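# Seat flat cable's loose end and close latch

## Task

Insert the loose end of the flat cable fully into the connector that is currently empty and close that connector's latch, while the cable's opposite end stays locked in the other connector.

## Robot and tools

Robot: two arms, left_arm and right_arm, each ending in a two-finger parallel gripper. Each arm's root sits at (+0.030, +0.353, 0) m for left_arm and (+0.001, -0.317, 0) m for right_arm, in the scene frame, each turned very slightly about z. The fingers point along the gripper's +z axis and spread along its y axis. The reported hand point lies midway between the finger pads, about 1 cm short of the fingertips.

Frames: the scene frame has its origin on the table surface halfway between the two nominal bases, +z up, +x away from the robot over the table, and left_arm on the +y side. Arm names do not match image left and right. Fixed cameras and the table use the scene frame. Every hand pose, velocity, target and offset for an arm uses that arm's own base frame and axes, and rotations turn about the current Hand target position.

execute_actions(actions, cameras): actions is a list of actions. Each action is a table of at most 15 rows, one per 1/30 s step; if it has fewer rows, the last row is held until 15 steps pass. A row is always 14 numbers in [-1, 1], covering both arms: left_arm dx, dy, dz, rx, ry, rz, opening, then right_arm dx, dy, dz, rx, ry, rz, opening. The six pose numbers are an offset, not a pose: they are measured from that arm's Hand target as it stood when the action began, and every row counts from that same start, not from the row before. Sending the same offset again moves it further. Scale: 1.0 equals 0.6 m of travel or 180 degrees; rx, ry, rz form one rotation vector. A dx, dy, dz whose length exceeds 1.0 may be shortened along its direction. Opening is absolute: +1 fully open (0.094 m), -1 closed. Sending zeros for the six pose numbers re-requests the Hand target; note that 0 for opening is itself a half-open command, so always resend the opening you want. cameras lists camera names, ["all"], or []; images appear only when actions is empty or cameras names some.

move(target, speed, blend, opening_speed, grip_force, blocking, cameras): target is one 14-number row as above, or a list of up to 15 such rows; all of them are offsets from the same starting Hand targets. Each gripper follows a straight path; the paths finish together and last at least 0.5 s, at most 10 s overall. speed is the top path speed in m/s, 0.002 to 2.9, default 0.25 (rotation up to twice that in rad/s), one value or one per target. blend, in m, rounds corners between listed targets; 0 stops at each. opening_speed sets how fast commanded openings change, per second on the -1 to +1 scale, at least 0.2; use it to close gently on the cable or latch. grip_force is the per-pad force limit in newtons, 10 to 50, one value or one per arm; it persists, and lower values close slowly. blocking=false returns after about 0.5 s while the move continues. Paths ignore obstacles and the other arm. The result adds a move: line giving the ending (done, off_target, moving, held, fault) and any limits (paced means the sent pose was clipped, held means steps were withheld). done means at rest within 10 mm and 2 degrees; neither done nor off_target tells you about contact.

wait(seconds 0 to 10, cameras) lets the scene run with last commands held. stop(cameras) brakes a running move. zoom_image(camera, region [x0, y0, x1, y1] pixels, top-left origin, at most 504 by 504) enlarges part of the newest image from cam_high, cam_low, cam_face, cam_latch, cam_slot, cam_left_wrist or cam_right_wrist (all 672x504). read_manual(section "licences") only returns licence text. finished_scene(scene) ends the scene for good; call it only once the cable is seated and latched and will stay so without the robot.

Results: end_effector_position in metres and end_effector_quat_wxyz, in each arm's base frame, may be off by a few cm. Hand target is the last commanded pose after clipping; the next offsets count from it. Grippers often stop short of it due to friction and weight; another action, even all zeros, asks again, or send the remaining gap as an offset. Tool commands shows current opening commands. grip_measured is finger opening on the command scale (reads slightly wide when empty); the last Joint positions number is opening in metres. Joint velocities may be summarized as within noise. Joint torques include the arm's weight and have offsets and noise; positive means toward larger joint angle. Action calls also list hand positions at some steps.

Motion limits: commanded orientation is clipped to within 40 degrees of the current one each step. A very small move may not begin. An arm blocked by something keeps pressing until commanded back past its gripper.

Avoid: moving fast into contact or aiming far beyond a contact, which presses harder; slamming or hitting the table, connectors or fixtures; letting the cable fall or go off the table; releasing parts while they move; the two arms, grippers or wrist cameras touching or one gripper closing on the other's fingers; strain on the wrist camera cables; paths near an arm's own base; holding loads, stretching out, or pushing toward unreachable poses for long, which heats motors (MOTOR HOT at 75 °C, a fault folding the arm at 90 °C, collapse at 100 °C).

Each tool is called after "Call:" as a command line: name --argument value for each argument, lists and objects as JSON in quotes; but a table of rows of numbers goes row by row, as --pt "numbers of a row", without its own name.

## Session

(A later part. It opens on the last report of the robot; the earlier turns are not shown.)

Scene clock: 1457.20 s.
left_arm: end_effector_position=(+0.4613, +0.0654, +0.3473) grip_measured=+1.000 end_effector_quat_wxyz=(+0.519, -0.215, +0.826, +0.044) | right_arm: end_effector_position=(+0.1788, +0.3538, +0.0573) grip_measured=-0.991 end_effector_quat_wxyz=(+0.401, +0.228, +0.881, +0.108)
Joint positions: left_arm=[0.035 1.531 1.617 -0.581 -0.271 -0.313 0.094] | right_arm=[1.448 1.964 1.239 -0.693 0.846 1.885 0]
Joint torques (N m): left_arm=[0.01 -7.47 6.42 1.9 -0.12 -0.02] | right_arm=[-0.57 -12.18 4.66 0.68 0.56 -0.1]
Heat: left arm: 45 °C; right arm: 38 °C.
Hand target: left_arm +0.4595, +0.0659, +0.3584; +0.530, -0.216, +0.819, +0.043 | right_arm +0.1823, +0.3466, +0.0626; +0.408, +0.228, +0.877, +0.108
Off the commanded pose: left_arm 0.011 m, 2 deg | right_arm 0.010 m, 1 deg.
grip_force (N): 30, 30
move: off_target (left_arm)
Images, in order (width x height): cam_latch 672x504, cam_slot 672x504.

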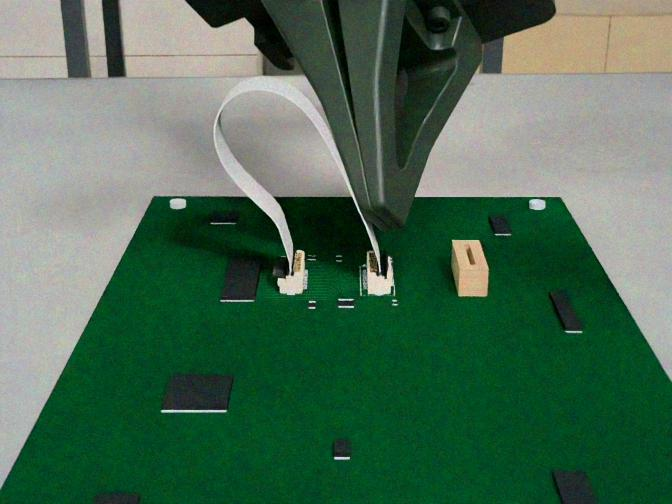

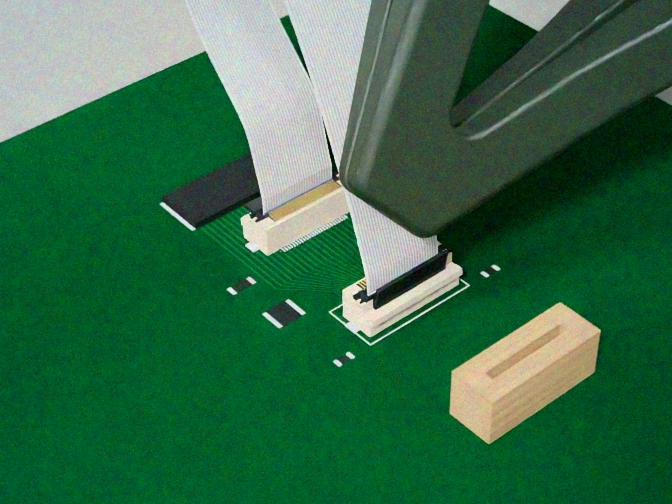

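Call:
move --target '[0,0,0,0,0,0,1,0.001,-0.0035,-0.006,0,0,0,-1]' --speed 0.05 --cameras '["cam_latch","cam_slot"]'

Call:
zoom_image --camera "cam_latch" --region '[340, 190, 440, 290]'

Call:
zoom_image --camera "cam_slot" --region '[330, 190, 480, 330]'

Scene clock: 1470.40 s.
left_arm: end_effector_position=(+0.4613, +0.0654, +0.3473) grip_measured=+1.000 end_effector_quat_wxyz=(+0.519, -0.215, +0.826, +0.044) | right_arm: end_effector_position=(+0.1793, +0.3523, +0.0539) grip_measured=-0.991 end_effector_quat_wxyz=(+0.401, +0.228, +0.881, +0.109)
Joint positions: left_arm=[0.035 1.531 1.617 -0.581 -0.271 -0.313 0.094] | right_arm=[1.446 1.963 1.222 -0.672 0.846 1.881 0]
Joint torques (N m): left_arm=[-0.01 -7.47 6.43 1.91 -0.11 -0.02] | right_arm=[-0.65 -12.26 4.64 0.64 0.59 -0.03]
Heat: left arm: 45 °C; right arm: 39 °C.
Hand target: left_arm +0.4595, +0.0659, +0.3584; +0.530, -0.216, +0.819, +0.043 | right_arm +0.1828, +0.3445, +0.0589; +0.408, +0.228, +0.877, +0.108
Off the commanded pose: left_arm 0.011 m, 2 deg | right_arm 0.010 m, 1 deg.
grip_force (N): 30, 30
move: off_target (left_arm)
Images, in order (width x height): cam_latch 672x504, cam_slot 672x504.

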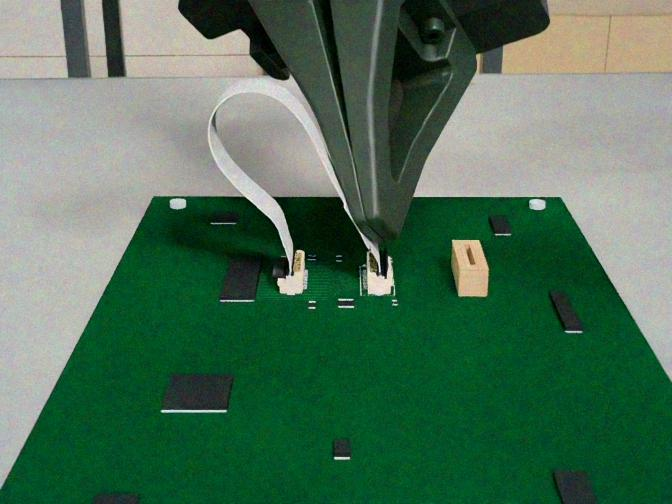

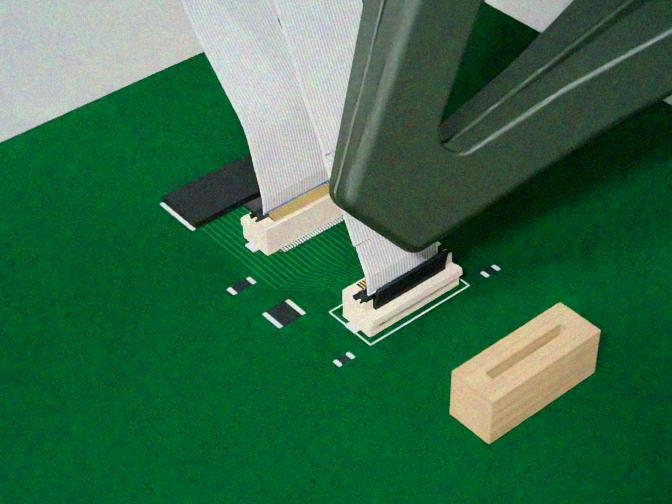

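Scaled by 5.040 from the camera's 672x504 image, which has a finer 960x720 frame.

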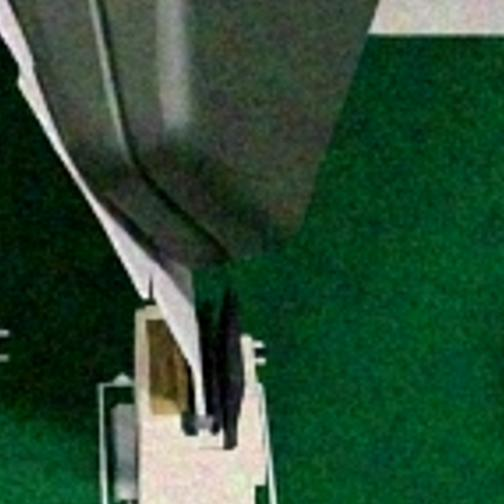

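Scaled by 3.360 from the camera's 672x504 image, which has a finer 960x720 frame.

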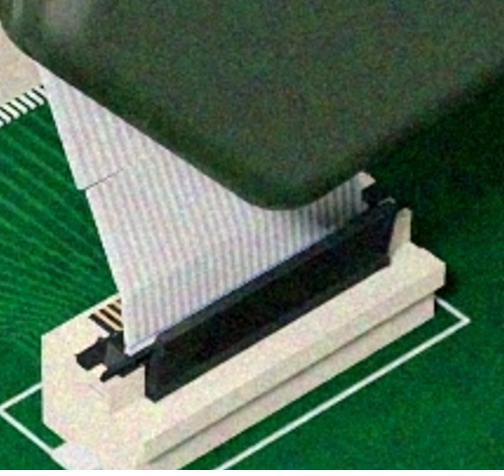

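Call:
move --target '[0,0,0,0,0,0,1,0,-0.0025,-0.002,0,0,0,-1]' --speed 0.05 --cameras '["cam_latch","cam_slot"]'

Call:
zoom_image --camera "cam_latch" --region '[340, 190, 440, 290]'

Call:
zoom_image --camera "cam_slot" --region '[330, 190, 480, 330]'

Scene clock: 1483.97 s.
left_arm: end_effector_position=(+0.4613, +0.0654, +0.3473) grip_measured=+1.000 end_effector_quat_wxyz=(+0.519, -0.215, +0.826, +0.044) | right_arm: end_effector_position=(+0.1793, +0.3516, +0.0533) grip_measured=-0.991 end_effector_quat_wxyz=(+0.401, +0.228, +0.880, +0.111)
Joint positions: left_arm=[0.035 1.531 1.617 -0.581 -0.271 -0.313 0.094] | right_arm=[1.446 1.96 1.213 -0.661 0.846 1.88 0]
Joint torques (N m): left_arm=[-0.01 -7.49 6.43 1.91 -0.11 -0.02] | right_arm=[-0.72 -12 4.44 0.62 0.53 -0.06]
Heat: left arm: 45 °C; right arm: 39 °C.
Hand target: left_arm +0.4595, +0.0659, +0.3584; +0.530, -0.216, +0.819, +0.043 | right_arm +0.1828, +0.3429, +0.0576; +0.408, +0.228, +0.878, +0.107
Off the commanded pose: left_arm 0.011 m, 2 deg | right_arm 0.010 m, 1 deg.
grip_force (N): 30, 30
move: off_target (left_arm)
Images, in order (width x height): cam_latch 672x504, cam_slot 672x504.

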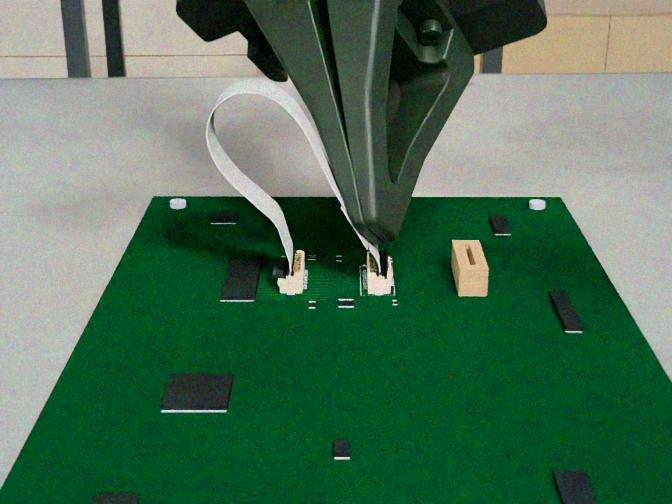

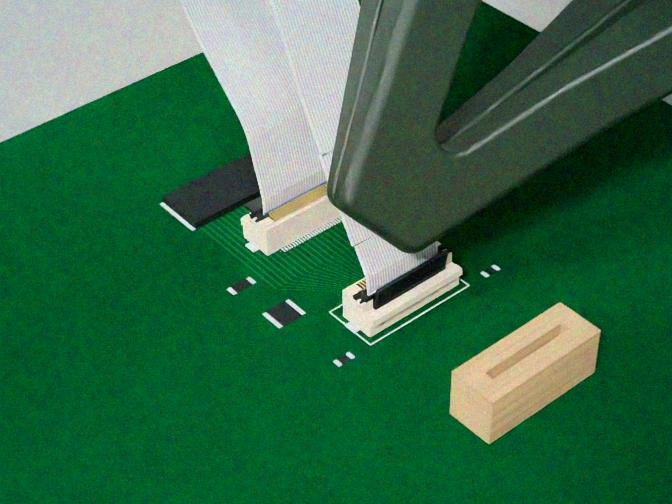

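Scaled by 5.040 from the camera's 672x504 image, which has a finer 960x720 frame.

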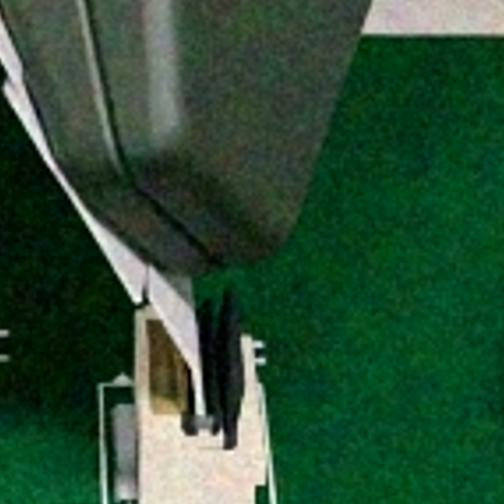

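Scaled by 3.360 from the camera's 672x504 image, which has a finer 960x720 frame.

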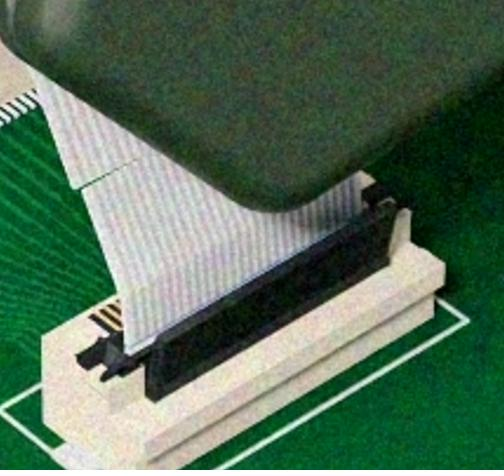

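Call:
move --target '[0,0,0,0,0,0,1,0,-0.001,-0.006,0,0,0,-1]' --speed 0.05 --cameras '["cam_latch","cam_slot"]'

Call:
zoom_image --camera "cam_latch" --region '[340, 190, 440, 290]'

Call:
zoom_image --camera "cam_slot" --region '[330, 190, 480, 330]'

Scene clock: 1493.37 s.
left_arm: end_effector_position=(+0.4613, +0.0654, +0.3473) grip_measured=+1.000 end_effector_quat_wxyz=(+0.519, -0.215, +0.826, +0.044) | right_arm: end_effector_position=(+0.1795, +0.3523, +0.0519) grip_measured=-0.991 end_effector_quat_wxyz=(+0.401, +0.230, +0.879, +0.115)
Joint positions: left_arm=[0.035 1.531 1.617 -0.581 -0.271 -0.313 0.094] | right_arm=[1.446 1.96 1.205 -0.644 0.847 1.879 0]
Joint torques (N m): left_arm=[-0.01 -7.47 6.43 1.9 -0.11 -0.02] | right_arm=[-0.65 -11.69 4.22 0.62 0.53 -0.04]
Heat: left arm: 45 °C; right arm: 39 °C.
Hand target: left_arm +0.4595, +0.0659, +0.3584; +0.530, -0.216, +0.819, +0.043 | right_arm +0.1828, +0.3423, +0.0541; +0.408, +0.228, +0.878, +0.107
Off the commanded pose: left_arm 0.011 m, 2 deg | right_arm 0.011 m, 1 deg.
grip_force (N): 30, 30
move: off_target (left_arm, right_arm)
Images, in order (width x height): cam_latch 672x504, cam_slot 672x504.

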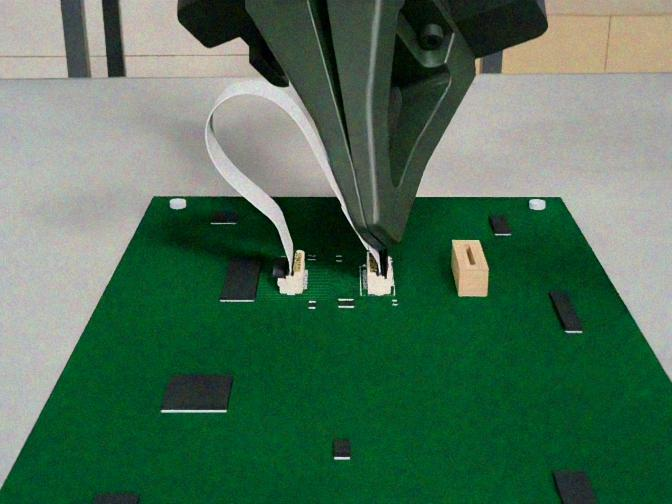

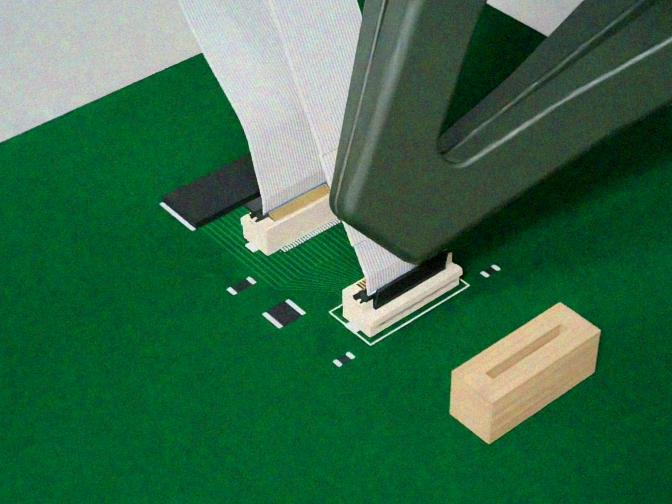

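Scaled by 5.040 from the camera's 672x504 image, which has a finer 960x720 frame.

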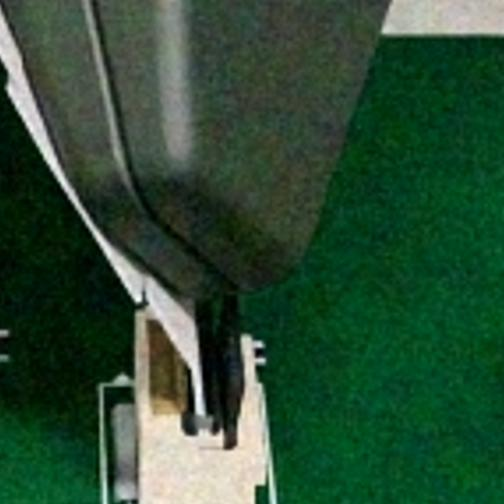

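Scaled by 3.360 from the camera's 672x504 image, which has a finer 960x720 frame.

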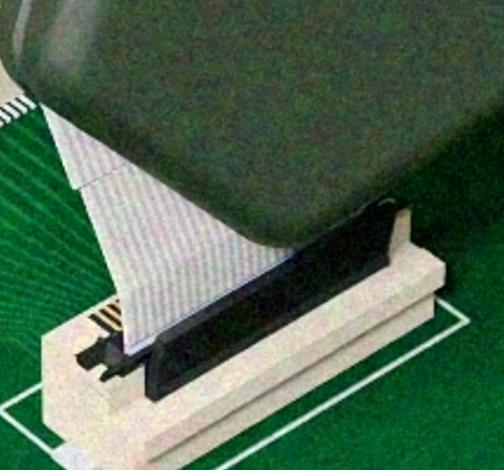

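Call:
move --target '[0,0,0,0,0,0,1,0,-0.001,-0.006,0,0,0,-1]' --speed 0.05 --cameras '["cam_latch","cam_slot"]'

Call:
zoom_image --camera "cam_latch" --region '[340, 190, 440, 290]'

Call:
zoom_image --camera "cam_slot" --region '[330, 190, 480, 330]'

Scene clock: 1503.40 s.
left_arm: end_effector_position=(+0.4613, +0.0654, +0.3473) grip_measured=+1.000 end_effector_quat_wxyz=(+0.519, -0.215, +0.826, +0.044) | right_arm: end_effector_position=(+0.1798, +0.3531, +0.0506) grip_measured=-0.991 end_effector_quat_wxyz=(+0.401, +0.232, +0.878, +0.120)
Joint positions: left_arm=[0.035 1.531 1.617 -0.581 -0.271 -0.313 0.094] | right_arm=[1.446 1.96 1.197 -0.626 0.849 1.879 0]
Joint torques (N m): left_arm=[-0.02 -7.49 6.42 1.9 -0.11 -0.02] | right_arm=[-0.83 -11.19 4.31 0.6 0.53 -0.09]
Heat: left arm: 45 °C; right arm: 39 °C.
Hand target: left_arm +0.4595, +0.0659, +0.3584; +0.530, -0.216, +0.819, +0.043 | right_arm +0.1828, +0.3418, +0.0505; +0.408, +0.228, +0.878, +0.107
Off the commanded pose: left_arm 0.011 m, 2 deg | right_arm 0.012 m, 2 deg.
grip_force (N): 30, 30
move: off_target (left_arm, right_arm)
Images, in order (width x height): cam_latch 672x504, cam_slot 672x504.

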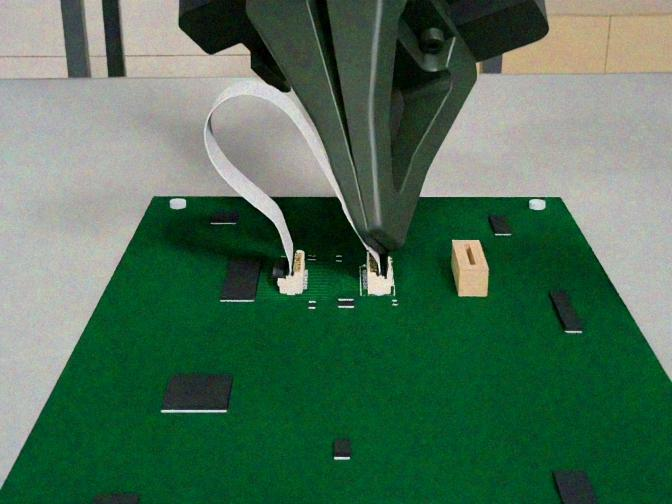

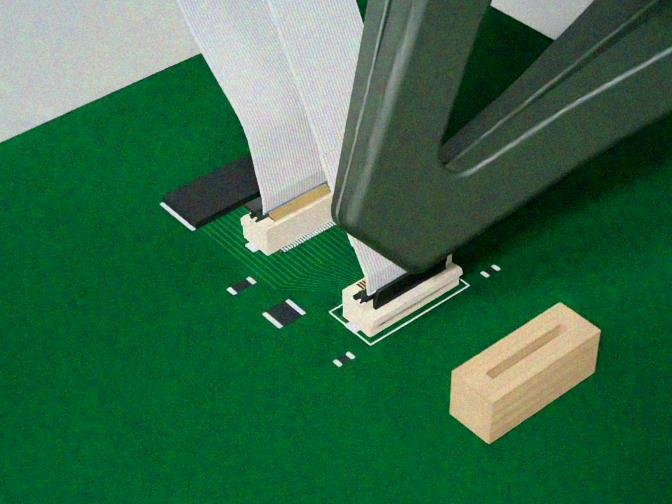

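Scaled by 5.040 from the camera's 672x504 image, which has a finer 960x720 frame.

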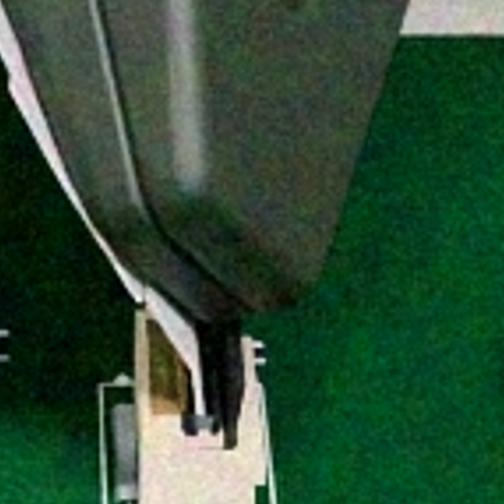

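Scaled by 3.360 from the camera's 672x504 image, which has a finer 960x720 frame.

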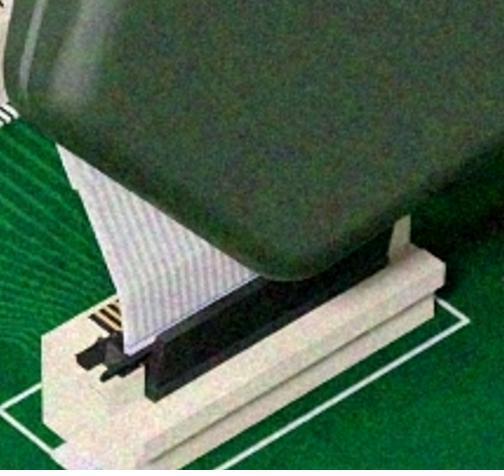

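Call:
move --target '[0,0,0,0,0,0,1,0,0,-0.006,0,0,0,-1]' --speed 0.05 --cameras '["cam_latch","cam_slot"]'

Call:
zoom_image --camera "cam_latch" --region '[350, 220, 420, 290]'

Call:
zoom_image --camera "cam_slot" --region '[330, 190, 480, 330]'

Scene clock: 1529.00 s.
left_arm: end_effector_position=(+0.4613, +0.0654, +0.3473) grip_measured=+1.000 end_effector_quat_wxyz=(+0.519, -0.215, +0.826, +0.044) | right_arm: end_effector_position=(+0.1800, +0.3536, +0.0497) grip_measured=-0.991 end_effector_quat_wxyz=(+0.401, +0.233, +0.877, +0.123)
Joint positions: left_arm=[0.035 1.531 1.617 -0.581 -0.271 -0.313 0.094] | right_arm=[1.446 1.96 1.19 -0.612 0.85 1.879 0]
Joint torques (N m): left_arm=[-0.01 -7.47 6.43 1.9 -0.11 -0.02] | right_arm=[-0.69 -10.56 4.22 0.57 0.51 -0.06]
Heat: left arm: 45 °C; right arm: 39 °C.
Hand target: left_arm +0.4595, +0.0659, +0.3584; +0.530, -0.216, +0.819, +0.043 | right_arm +0.1829, +0.3418, +0.0469; +0.408, +0.228, +0.877, +0.107
Off the commanded pose: left_arm 0.011 m, 2 deg | right_arm 0.013 m, 2 deg.
grip_force (N): 30, 30
move: off_target (left_arm, right_arm)
Images, in order (width x height): cam_latch 672x504, cam_slot 672x504.

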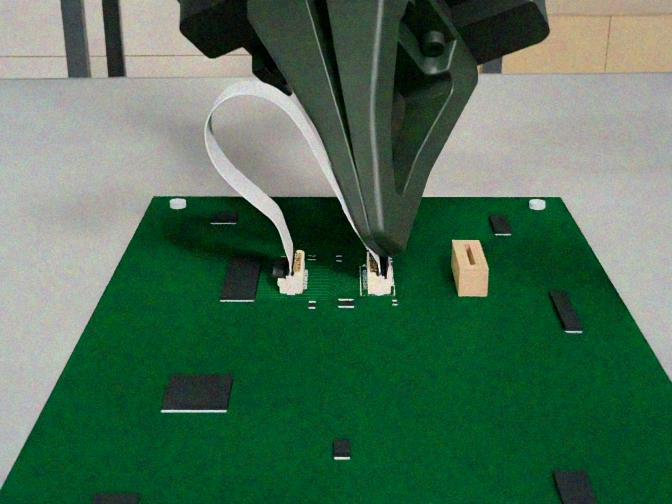

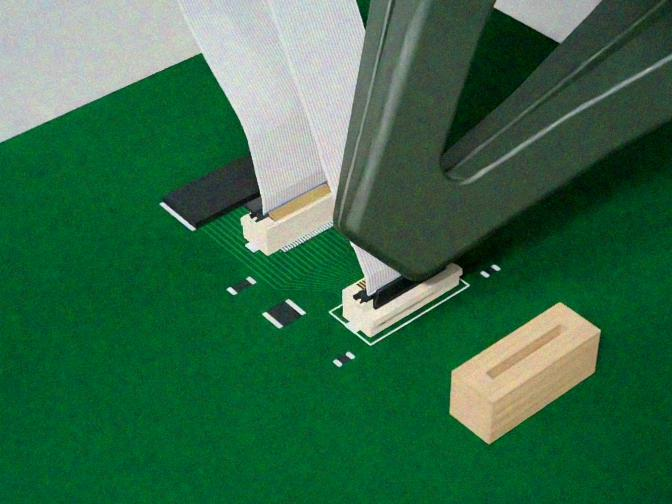

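Scaled by 7.200 from the camera's 672x504 image, which has a finer 960x720 frame.

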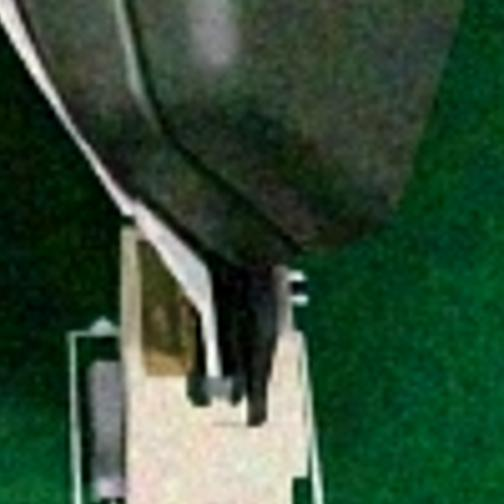

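Scaled by 3.360 from the camera's 672x504 image, which has a finer 960x720 frame.

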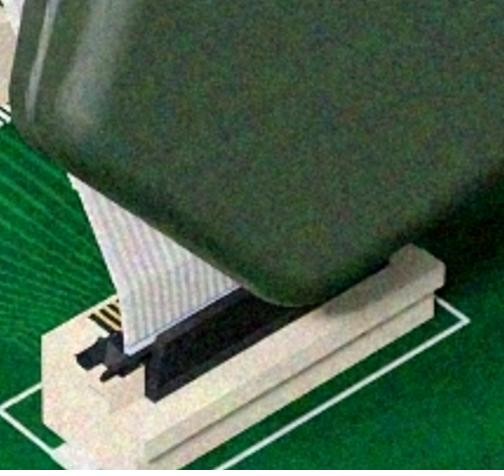

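Call:
move --target '[0,0,0,0,0,0,1,0,0,-0.007,0,0,0,-1]' --speed 0.05 --cameras '["cam_latch","cam_slot"]'

Call:
zoom_image --camera "cam_latch" --region '[350, 220, 420, 290]'

Call:
zoom_image --camera "cam_slot" --region '[330, 190, 480, 330]'

Scene clock: 1536.23 s.
left_arm: end_effector_position=(+0.4613, +0.0654, +0.3473) grip_measured=+1.000 end_effector_quat_wxyz=(+0.519, -0.215, +0.826, +0.044) | right_arm: end_effector_position=(+0.1806, +0.3543, +0.0493) grip_measured=-0.991 end_effector_quat_wxyz=(+0.402, +0.235, +0.876, +0.127)
Joint positions: left_arm=[0.035 1.531 1.617 -0.581 -0.271 -0.313 0.094] | right_arm=[1.446 1.96 1.184 -0.597 0.854 1.879 0]
Joint torques (N m): left_arm=[-0.01 -7.47 6.43 1.9 -0.11 -0.02] | right_arm=[-0.84 -9.77 4.01 0.62 0.46 -0.07]
Heat: left arm: 45 °C; right arm: 39 °C.
Hand target: left_arm +0.4595, +0.0659, +0.3584; +0.530, -0.216, +0.819, +0.043 | right_arm +0.1829, +0.3418, +0.0427; +0.408, +0.228, +0.877, +0.108
Off the commanded pose: left_arm 0.011 m, 2 deg | right_arm 0.014 m, 3 deg.
grip_force (N): 30, 30
move: off_target (left_arm, right_arm)
Images, in order (width x height): cam_latch 672x504, cam_slot 672x504.

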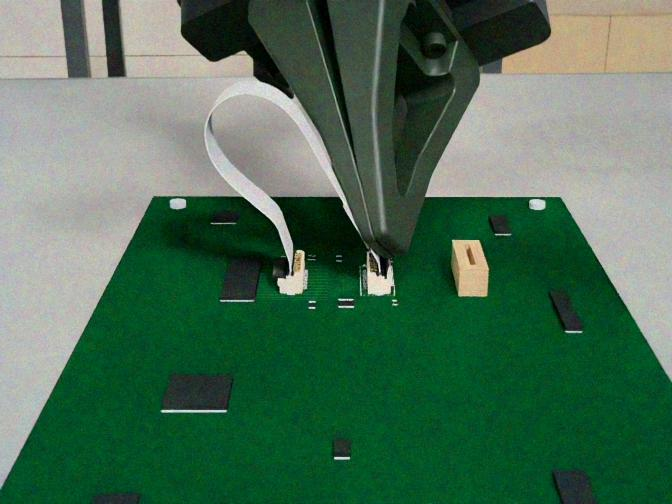

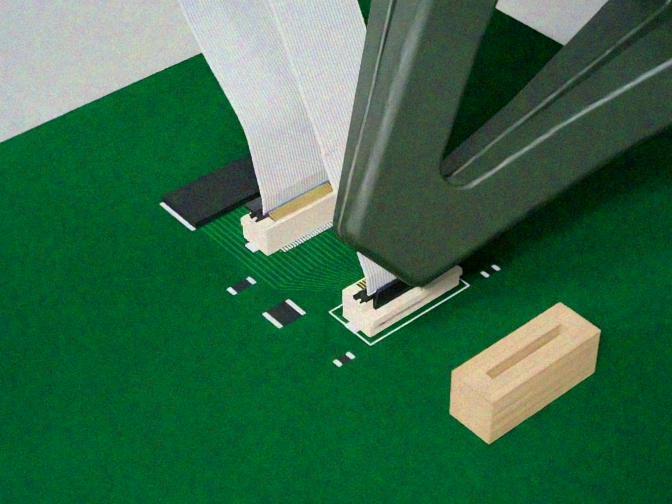

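Scaled by 7.200 from the camera's 672x504 image, which has a finer 960x720 frame.

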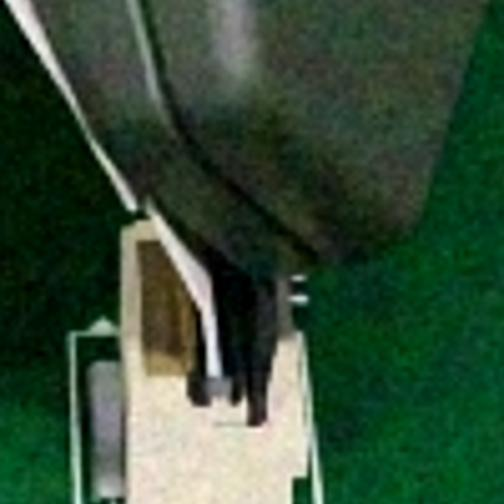

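Scaled by 3.360 from the camera's 672x504 image, which has a finer 960x720 frame.

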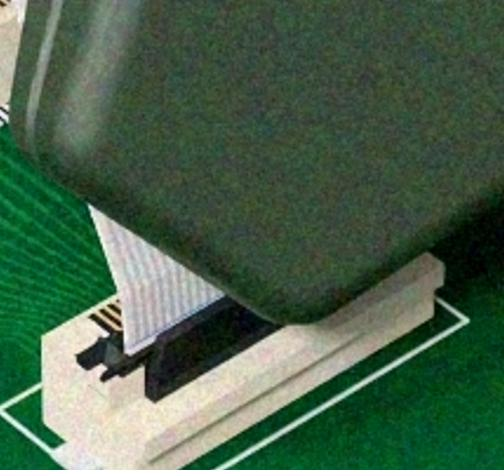

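Call:
move --target '[0,0,0,0,0,0,1, 0,-0.001,-0.007,0,0,0,-1]' --speed 0.05 --cameras '["cam_latch","cam_slot"]'

Scene clock: 1565.37 s.
left_arm: end_effector_position=(+0.4613, +0.0654, +0.3473) grip_measured=+1.000 end_effector_quat_wxyz=(+0.519, -0.215, +0.826, +0.044) | right_arm: end_effector_position=(+0.1816, +0.3547, +0.0489) grip_measured=-0.991 end_effector_quat_wxyz=(+0.405, +0.236, +0.873, +0.132)
Joint positions: left_arm=[0.035 1.531 1.617 -0.581 -0.271 -0.313 0.094] | right_arm=[1.446 1.96 1.176 -0.579 0.862 1.879 0]
Joint torques (N m): left_arm=[0.01 -7.5 6.43 1.9 -0.12 -0.02] | right_arm=[-0.64 -9.16 4.04 0.63 0.42 -0.1]
Heat: left arm: 45 °C; right arm: 39 °C.
Hand target: left_arm +0.4595, +0.0659, +0.3584; +0.530, -0.216, +0.819, +0.043 | right_arm +0.1828, +0.3411, +0.0384; +0.408, +0.228, +0.878, +0.107
Off the commanded pose: left_arm 0.011 m, 2 deg | right_arm 0.017 m, 3 deg.
grip_force (N): 30, 30
move: off_target (left_arm, right_arm)
Images, in order (width x height): cam_latch 672x504, cam_slot 672x504.

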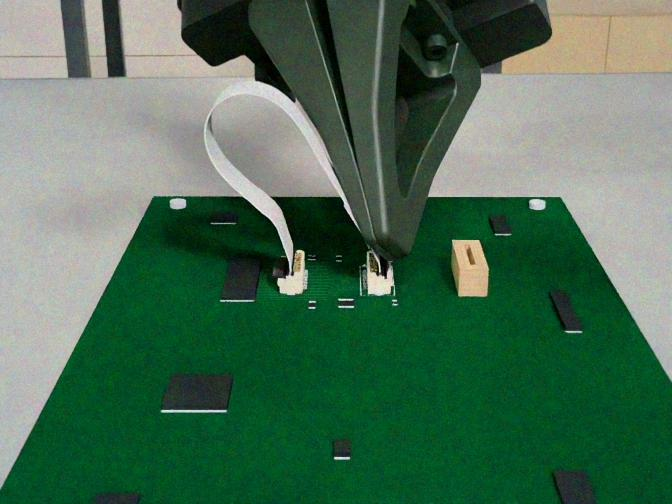

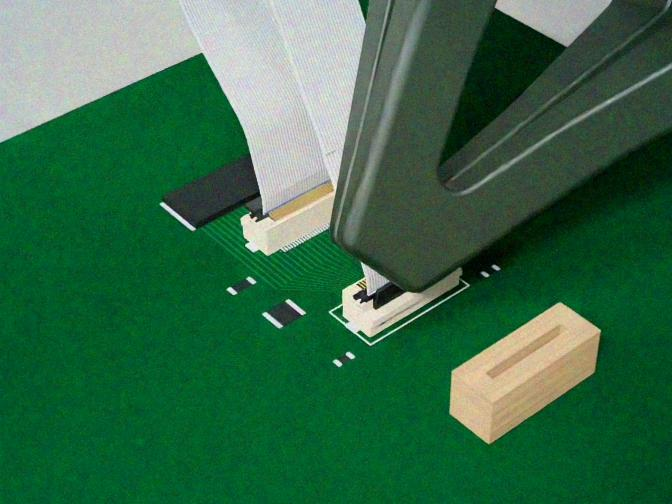

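Call:
zoom_image --camera "cam_latch" --region '[350, 220, 420, 290]'

Call:
zoom_image --camera "cam_slot" --region '[330, 230, 480, 345]'

Scaled by 7.200 from the camera's 672x504 image, which has a finer 960x720 frame.

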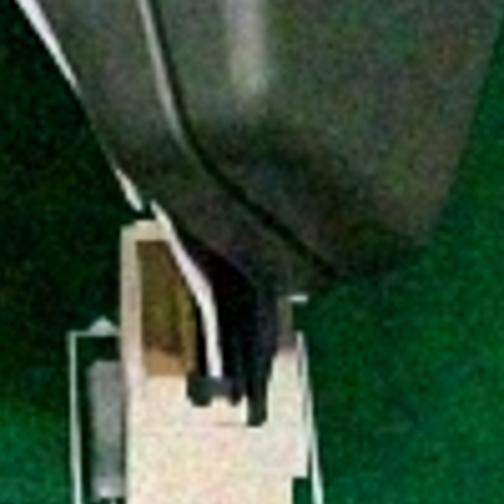

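Scaled by 3.360 from the camera's 672x504 image, which has a finer 960x720 frame.

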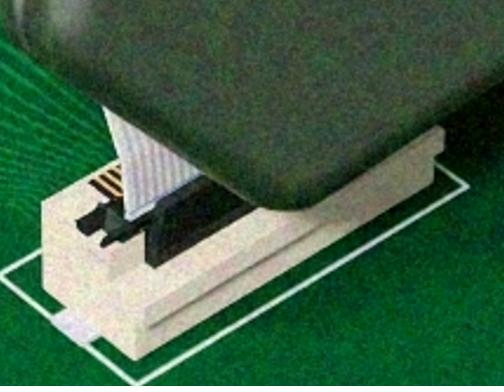

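Call:
move --target '[0,0,0,0,0,0,1, 0,-0.002,-0.007,-0.006,0,0,-1]' --speed 0.05 --cameras '["cam_latch","cam_slot"]'

Call:
zoom_image --camera "cam_latch" --region '[350, 220, 420, 290]'

Call:
zoom_image --camera "cam_slot" --region '[330, 230, 480, 345]'

Scene clock: 1577.10 s.
left_arm: end_effector_position=(+0.4613, +0.0654, +0.3473) grip_measured=+1.000 end_effector_quat_wxyz=(+0.519, -0.215, +0.826, +0.044) | right_arm: end_effector_position=(+0.1816, +0.3548, +0.0490) grip_measured=-0.991 end_effector_quat_wxyz=(+0.405, +0.236, +0.873, +0.132)
Joint positions: left_arm=[0.035 1.531 1.617 -0.581 -0.271 -0.313 0.094] | right_arm=[1.446 1.96 1.176 -0.579 0.862 1.879 0]
Joint torques (N m): left_arm=[-0.02 -7.49 6.42 1.9 -0.11 -0.02] | right_arm=[-0.77 -7.99 4.36 0.53 0.43 -0.06]
Heat: left arm: 45 °C; right arm: 39 °C.
Hand target: left_arm +0.4595, +0.0659, +0.3584; +0.530, -0.216, +0.819, +0.043 | right_arm +0.1828, +0.3399, +0.0343; +0.410, +0.224, +0.878, +0.099
Off the commanded pose: left_arm 0.011 m, 2 deg | right_arm 0.021 m, 4 deg.
grip_force (N): 30, 30
move: off_target (left_arm, right_arm)
Images, in order (width x height): cam_latch 672x504, cam_slot 672x504.

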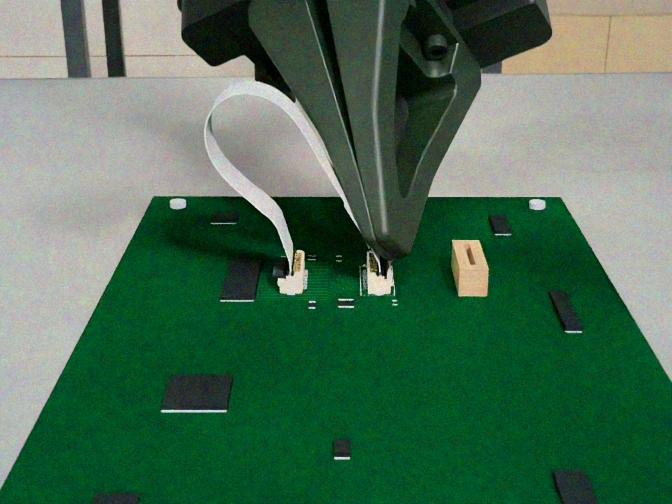

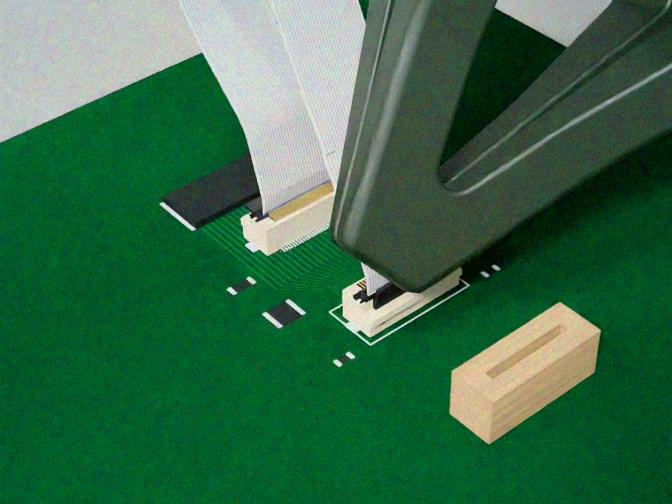

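Scaled by 7.200 from the camera's 672x504 image, which has a finer 960x720 frame.

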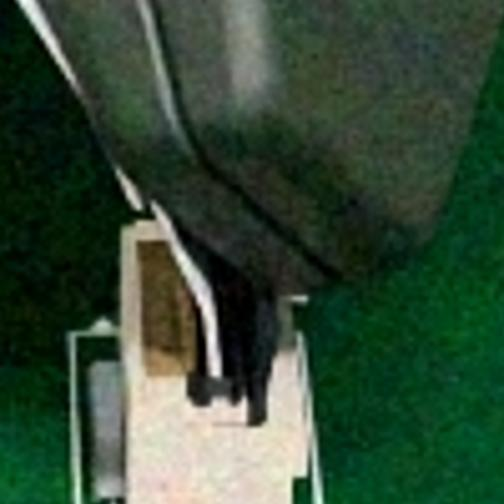

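Scaled by 3.360 from the camera's 672x504 image, which has a finer 960x720 frame.

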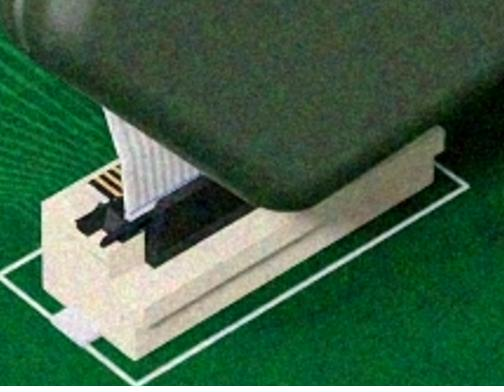

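Call:
move --target '[0,0,0,0,0,0,1, 0,-0.002,-0.006,-0.006,0,0,-1]' --speed 0.05 --cameras '["cam_latch","cam_slot"]'

Call:
zoom_image --camera "cam_latch" --region '[350, 220, 420, 290]'

Call:
zoom_image --camera "cam_slot" --region '[330, 230, 480, 345]'

Scene clock: 1583.53 s.
left_arm: end_effector_position=(+0.4613, +0.0654, +0.3473) grip_measured=+1.000 end_effector_quat_wxyz=(+0.519, -0.215, +0.826, +0.044) | right_arm: end_effector_position=(+0.1816, +0.3548, +0.0490) grip_measured=-0.991 end_effector_quat_wxyz=(+0.405, +0.236, +0.873, +0.132)
Joint positions: left_arm=[0.035 1.531 1.617 -0.581 -0.271 -0.313 0.094] | right_arm=[1.446 1.96 1.176 -0.579 0.862 1.879 0]
Joint torques (N m): left_arm=[-0.01 -7.5 6.45 1.9 -0.11 -0.02] | right_arm=[-0.65 -6.76 4.77 0.41 0.43 -0.06]
Heat: left arm: 45 °C; right arm: 38 °C.
Hand target: left_arm +0.4595, +0.0659, +0.3584; +0.530, -0.216, +0.819, +0.043 | right_arm +0.1828, +0.3388, +0.0307; +0.412, +0.220, +0.879, +0.091
Off the commanded pose: left_arm 0.011 m, 2 deg | right_arm 0.024 m, 5 deg.
grip_force (N): 30, 30
move: off_target (left_arm, right_arm)
Images, in order (width x height): cam_latch 672x504, cam_slot 672x504.

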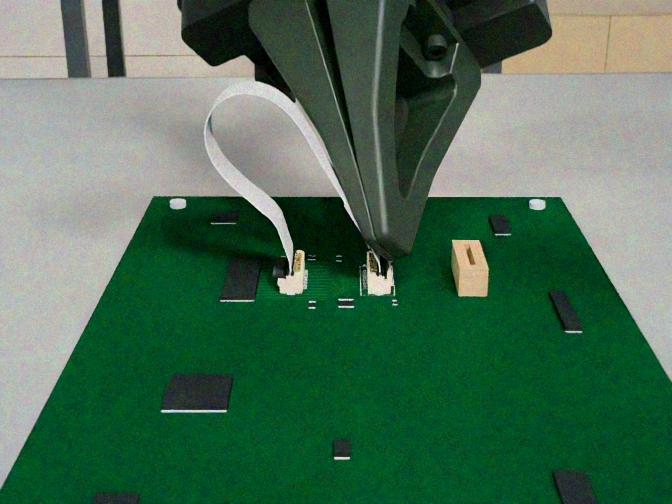

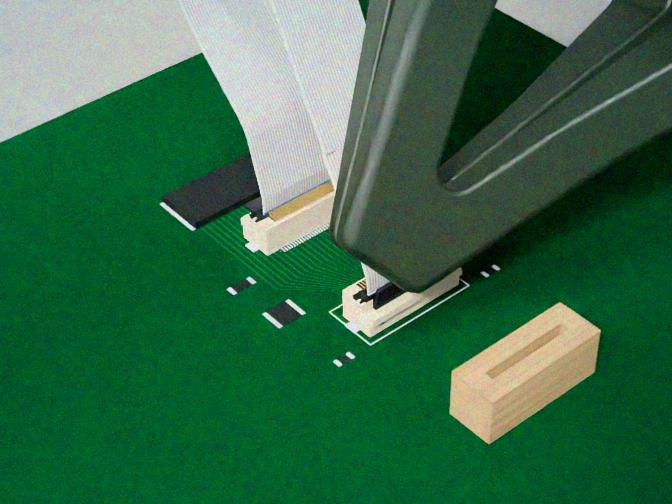

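Scaled by 7.200 from the camera's 672x504 image, which has a finer 960x720 frame.

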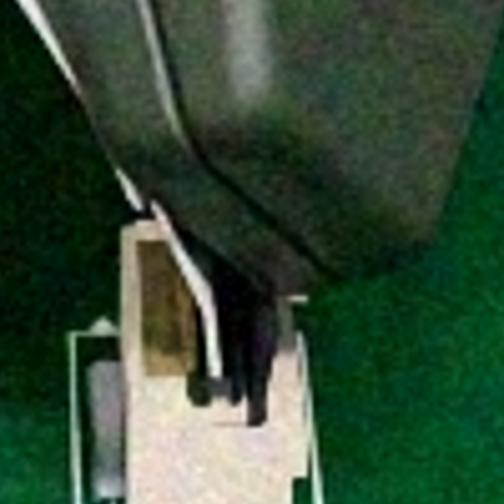

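Scaled by 3.360 from the camera's 672x504 image, which has a finer 960x720 frame.

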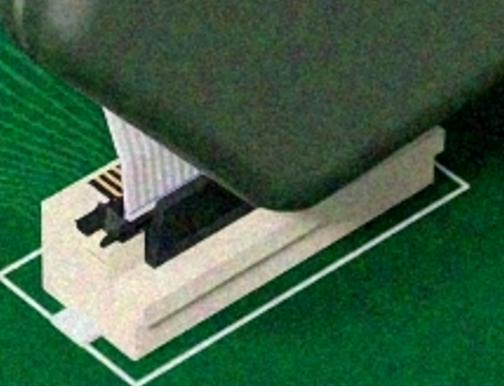

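Call:
move --target '[0,0,0,0,0,0,1, -0.001,-0.002,-0.006,-0.006,0,0,-1]' --speed 0.05 --cameras '["cam_latch","cam_slot"]'

Call:
zoom_image --camera "cam_latch" --region '[350, 220, 420, 290]'

Call:
zoom_image --camera "cam_slot" --region '[330, 230, 480, 345]'

Scene clock: 1593.13 s.
left_arm: end_effector_position=(+0.4613, +0.0654, +0.3473) grip_measured=+1.000 end_effector_quat_wxyz=(+0.519, -0.215, +0.826, +0.044) | right_arm: end_effector_position=(+0.1839, +0.3535, +0.0487) grip_measured=-0.991 end_effector_quat_wxyz=(+0.415, +0.235, +0.869, +0.129)
Joint positions: left_arm=[0.035 1.531 1.617 -0.581 -0.271 -0.313 0.094] | right_arm=[1.446 1.968 1.176 -0.577 0.883 1.878 0]
Joint torques (N m): left_arm=[-0.02 -7.49 6.43 1.91 -0.11 -0.02] | right_arm=[-0.5 -6.37 5.34 0.23 0.3 -0.07]
Heat: left arm: 45 °C; right arm: 38 °C.
Hand target: left_arm +0.4595, +0.0659, +0.3584; +0.530, -0.216, +0.819, +0.043 | right_arm +0.1823, +0.3375, +0.0271; +0.414, +0.216, +0.880, +0.083
Off the commanded pose: left_arm 0.011 m, 2 deg | right_arm 0.027 m, 6 deg.
grip_force (N): 30, 30
move: off_target (left_arm, right_arm)
Images, in order (width x height): cam_latch 672x504, cam_slot 672x504.

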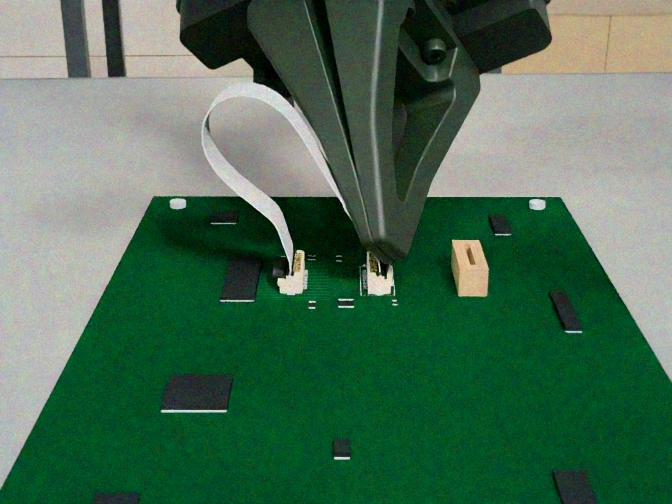

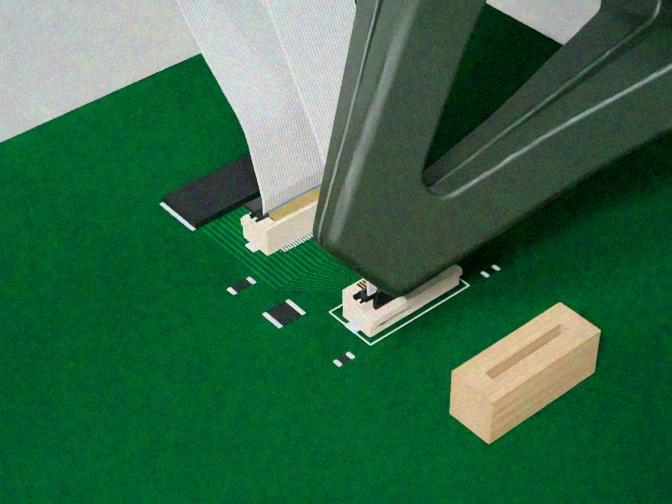

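Scaled by 7.200 from the camera's 672x504 image, which has a finer 960x720 frame.

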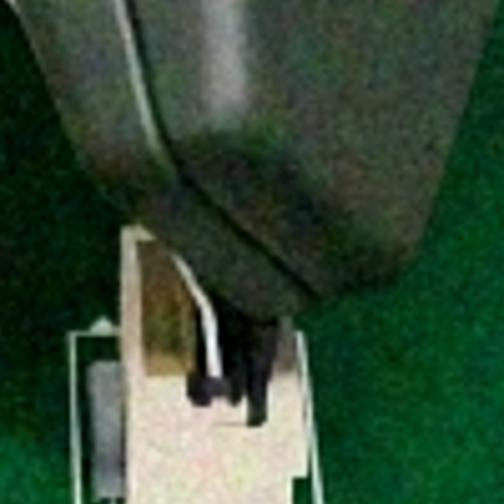

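Scaled by 3.360 from the camera's 672x504 image, which has a finer 960x720 frame.

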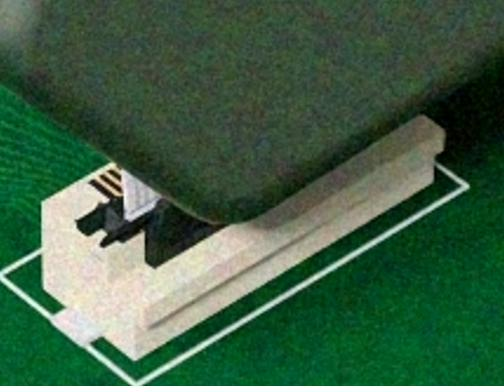

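Call:
zoom_image --camera "cam_slot" --region '[345, 270, 405, 320]'

Call:
zoom_image --camera "cam_latch" --region '[365, 245, 400, 290]'

Scaled by 8.400 from the camera's 672x504 image, which has a finer 960x720 frame.

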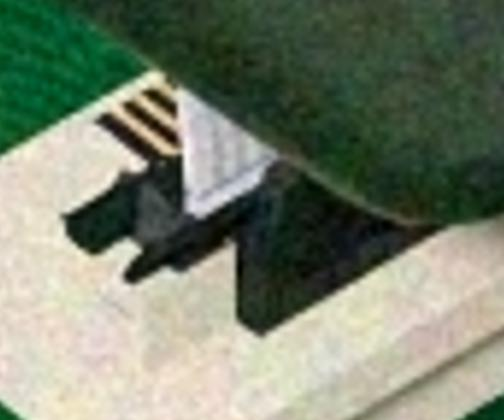

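Scaled by 11.200 from the camera's 672x504 image, which has a finer 960x720 frame.

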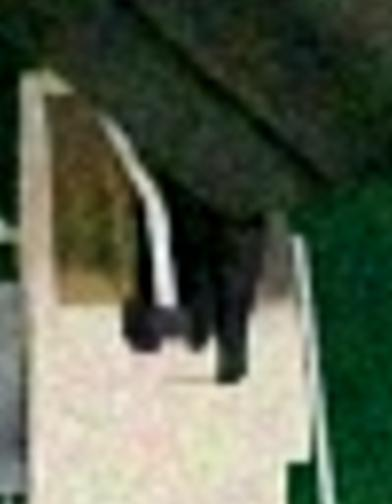

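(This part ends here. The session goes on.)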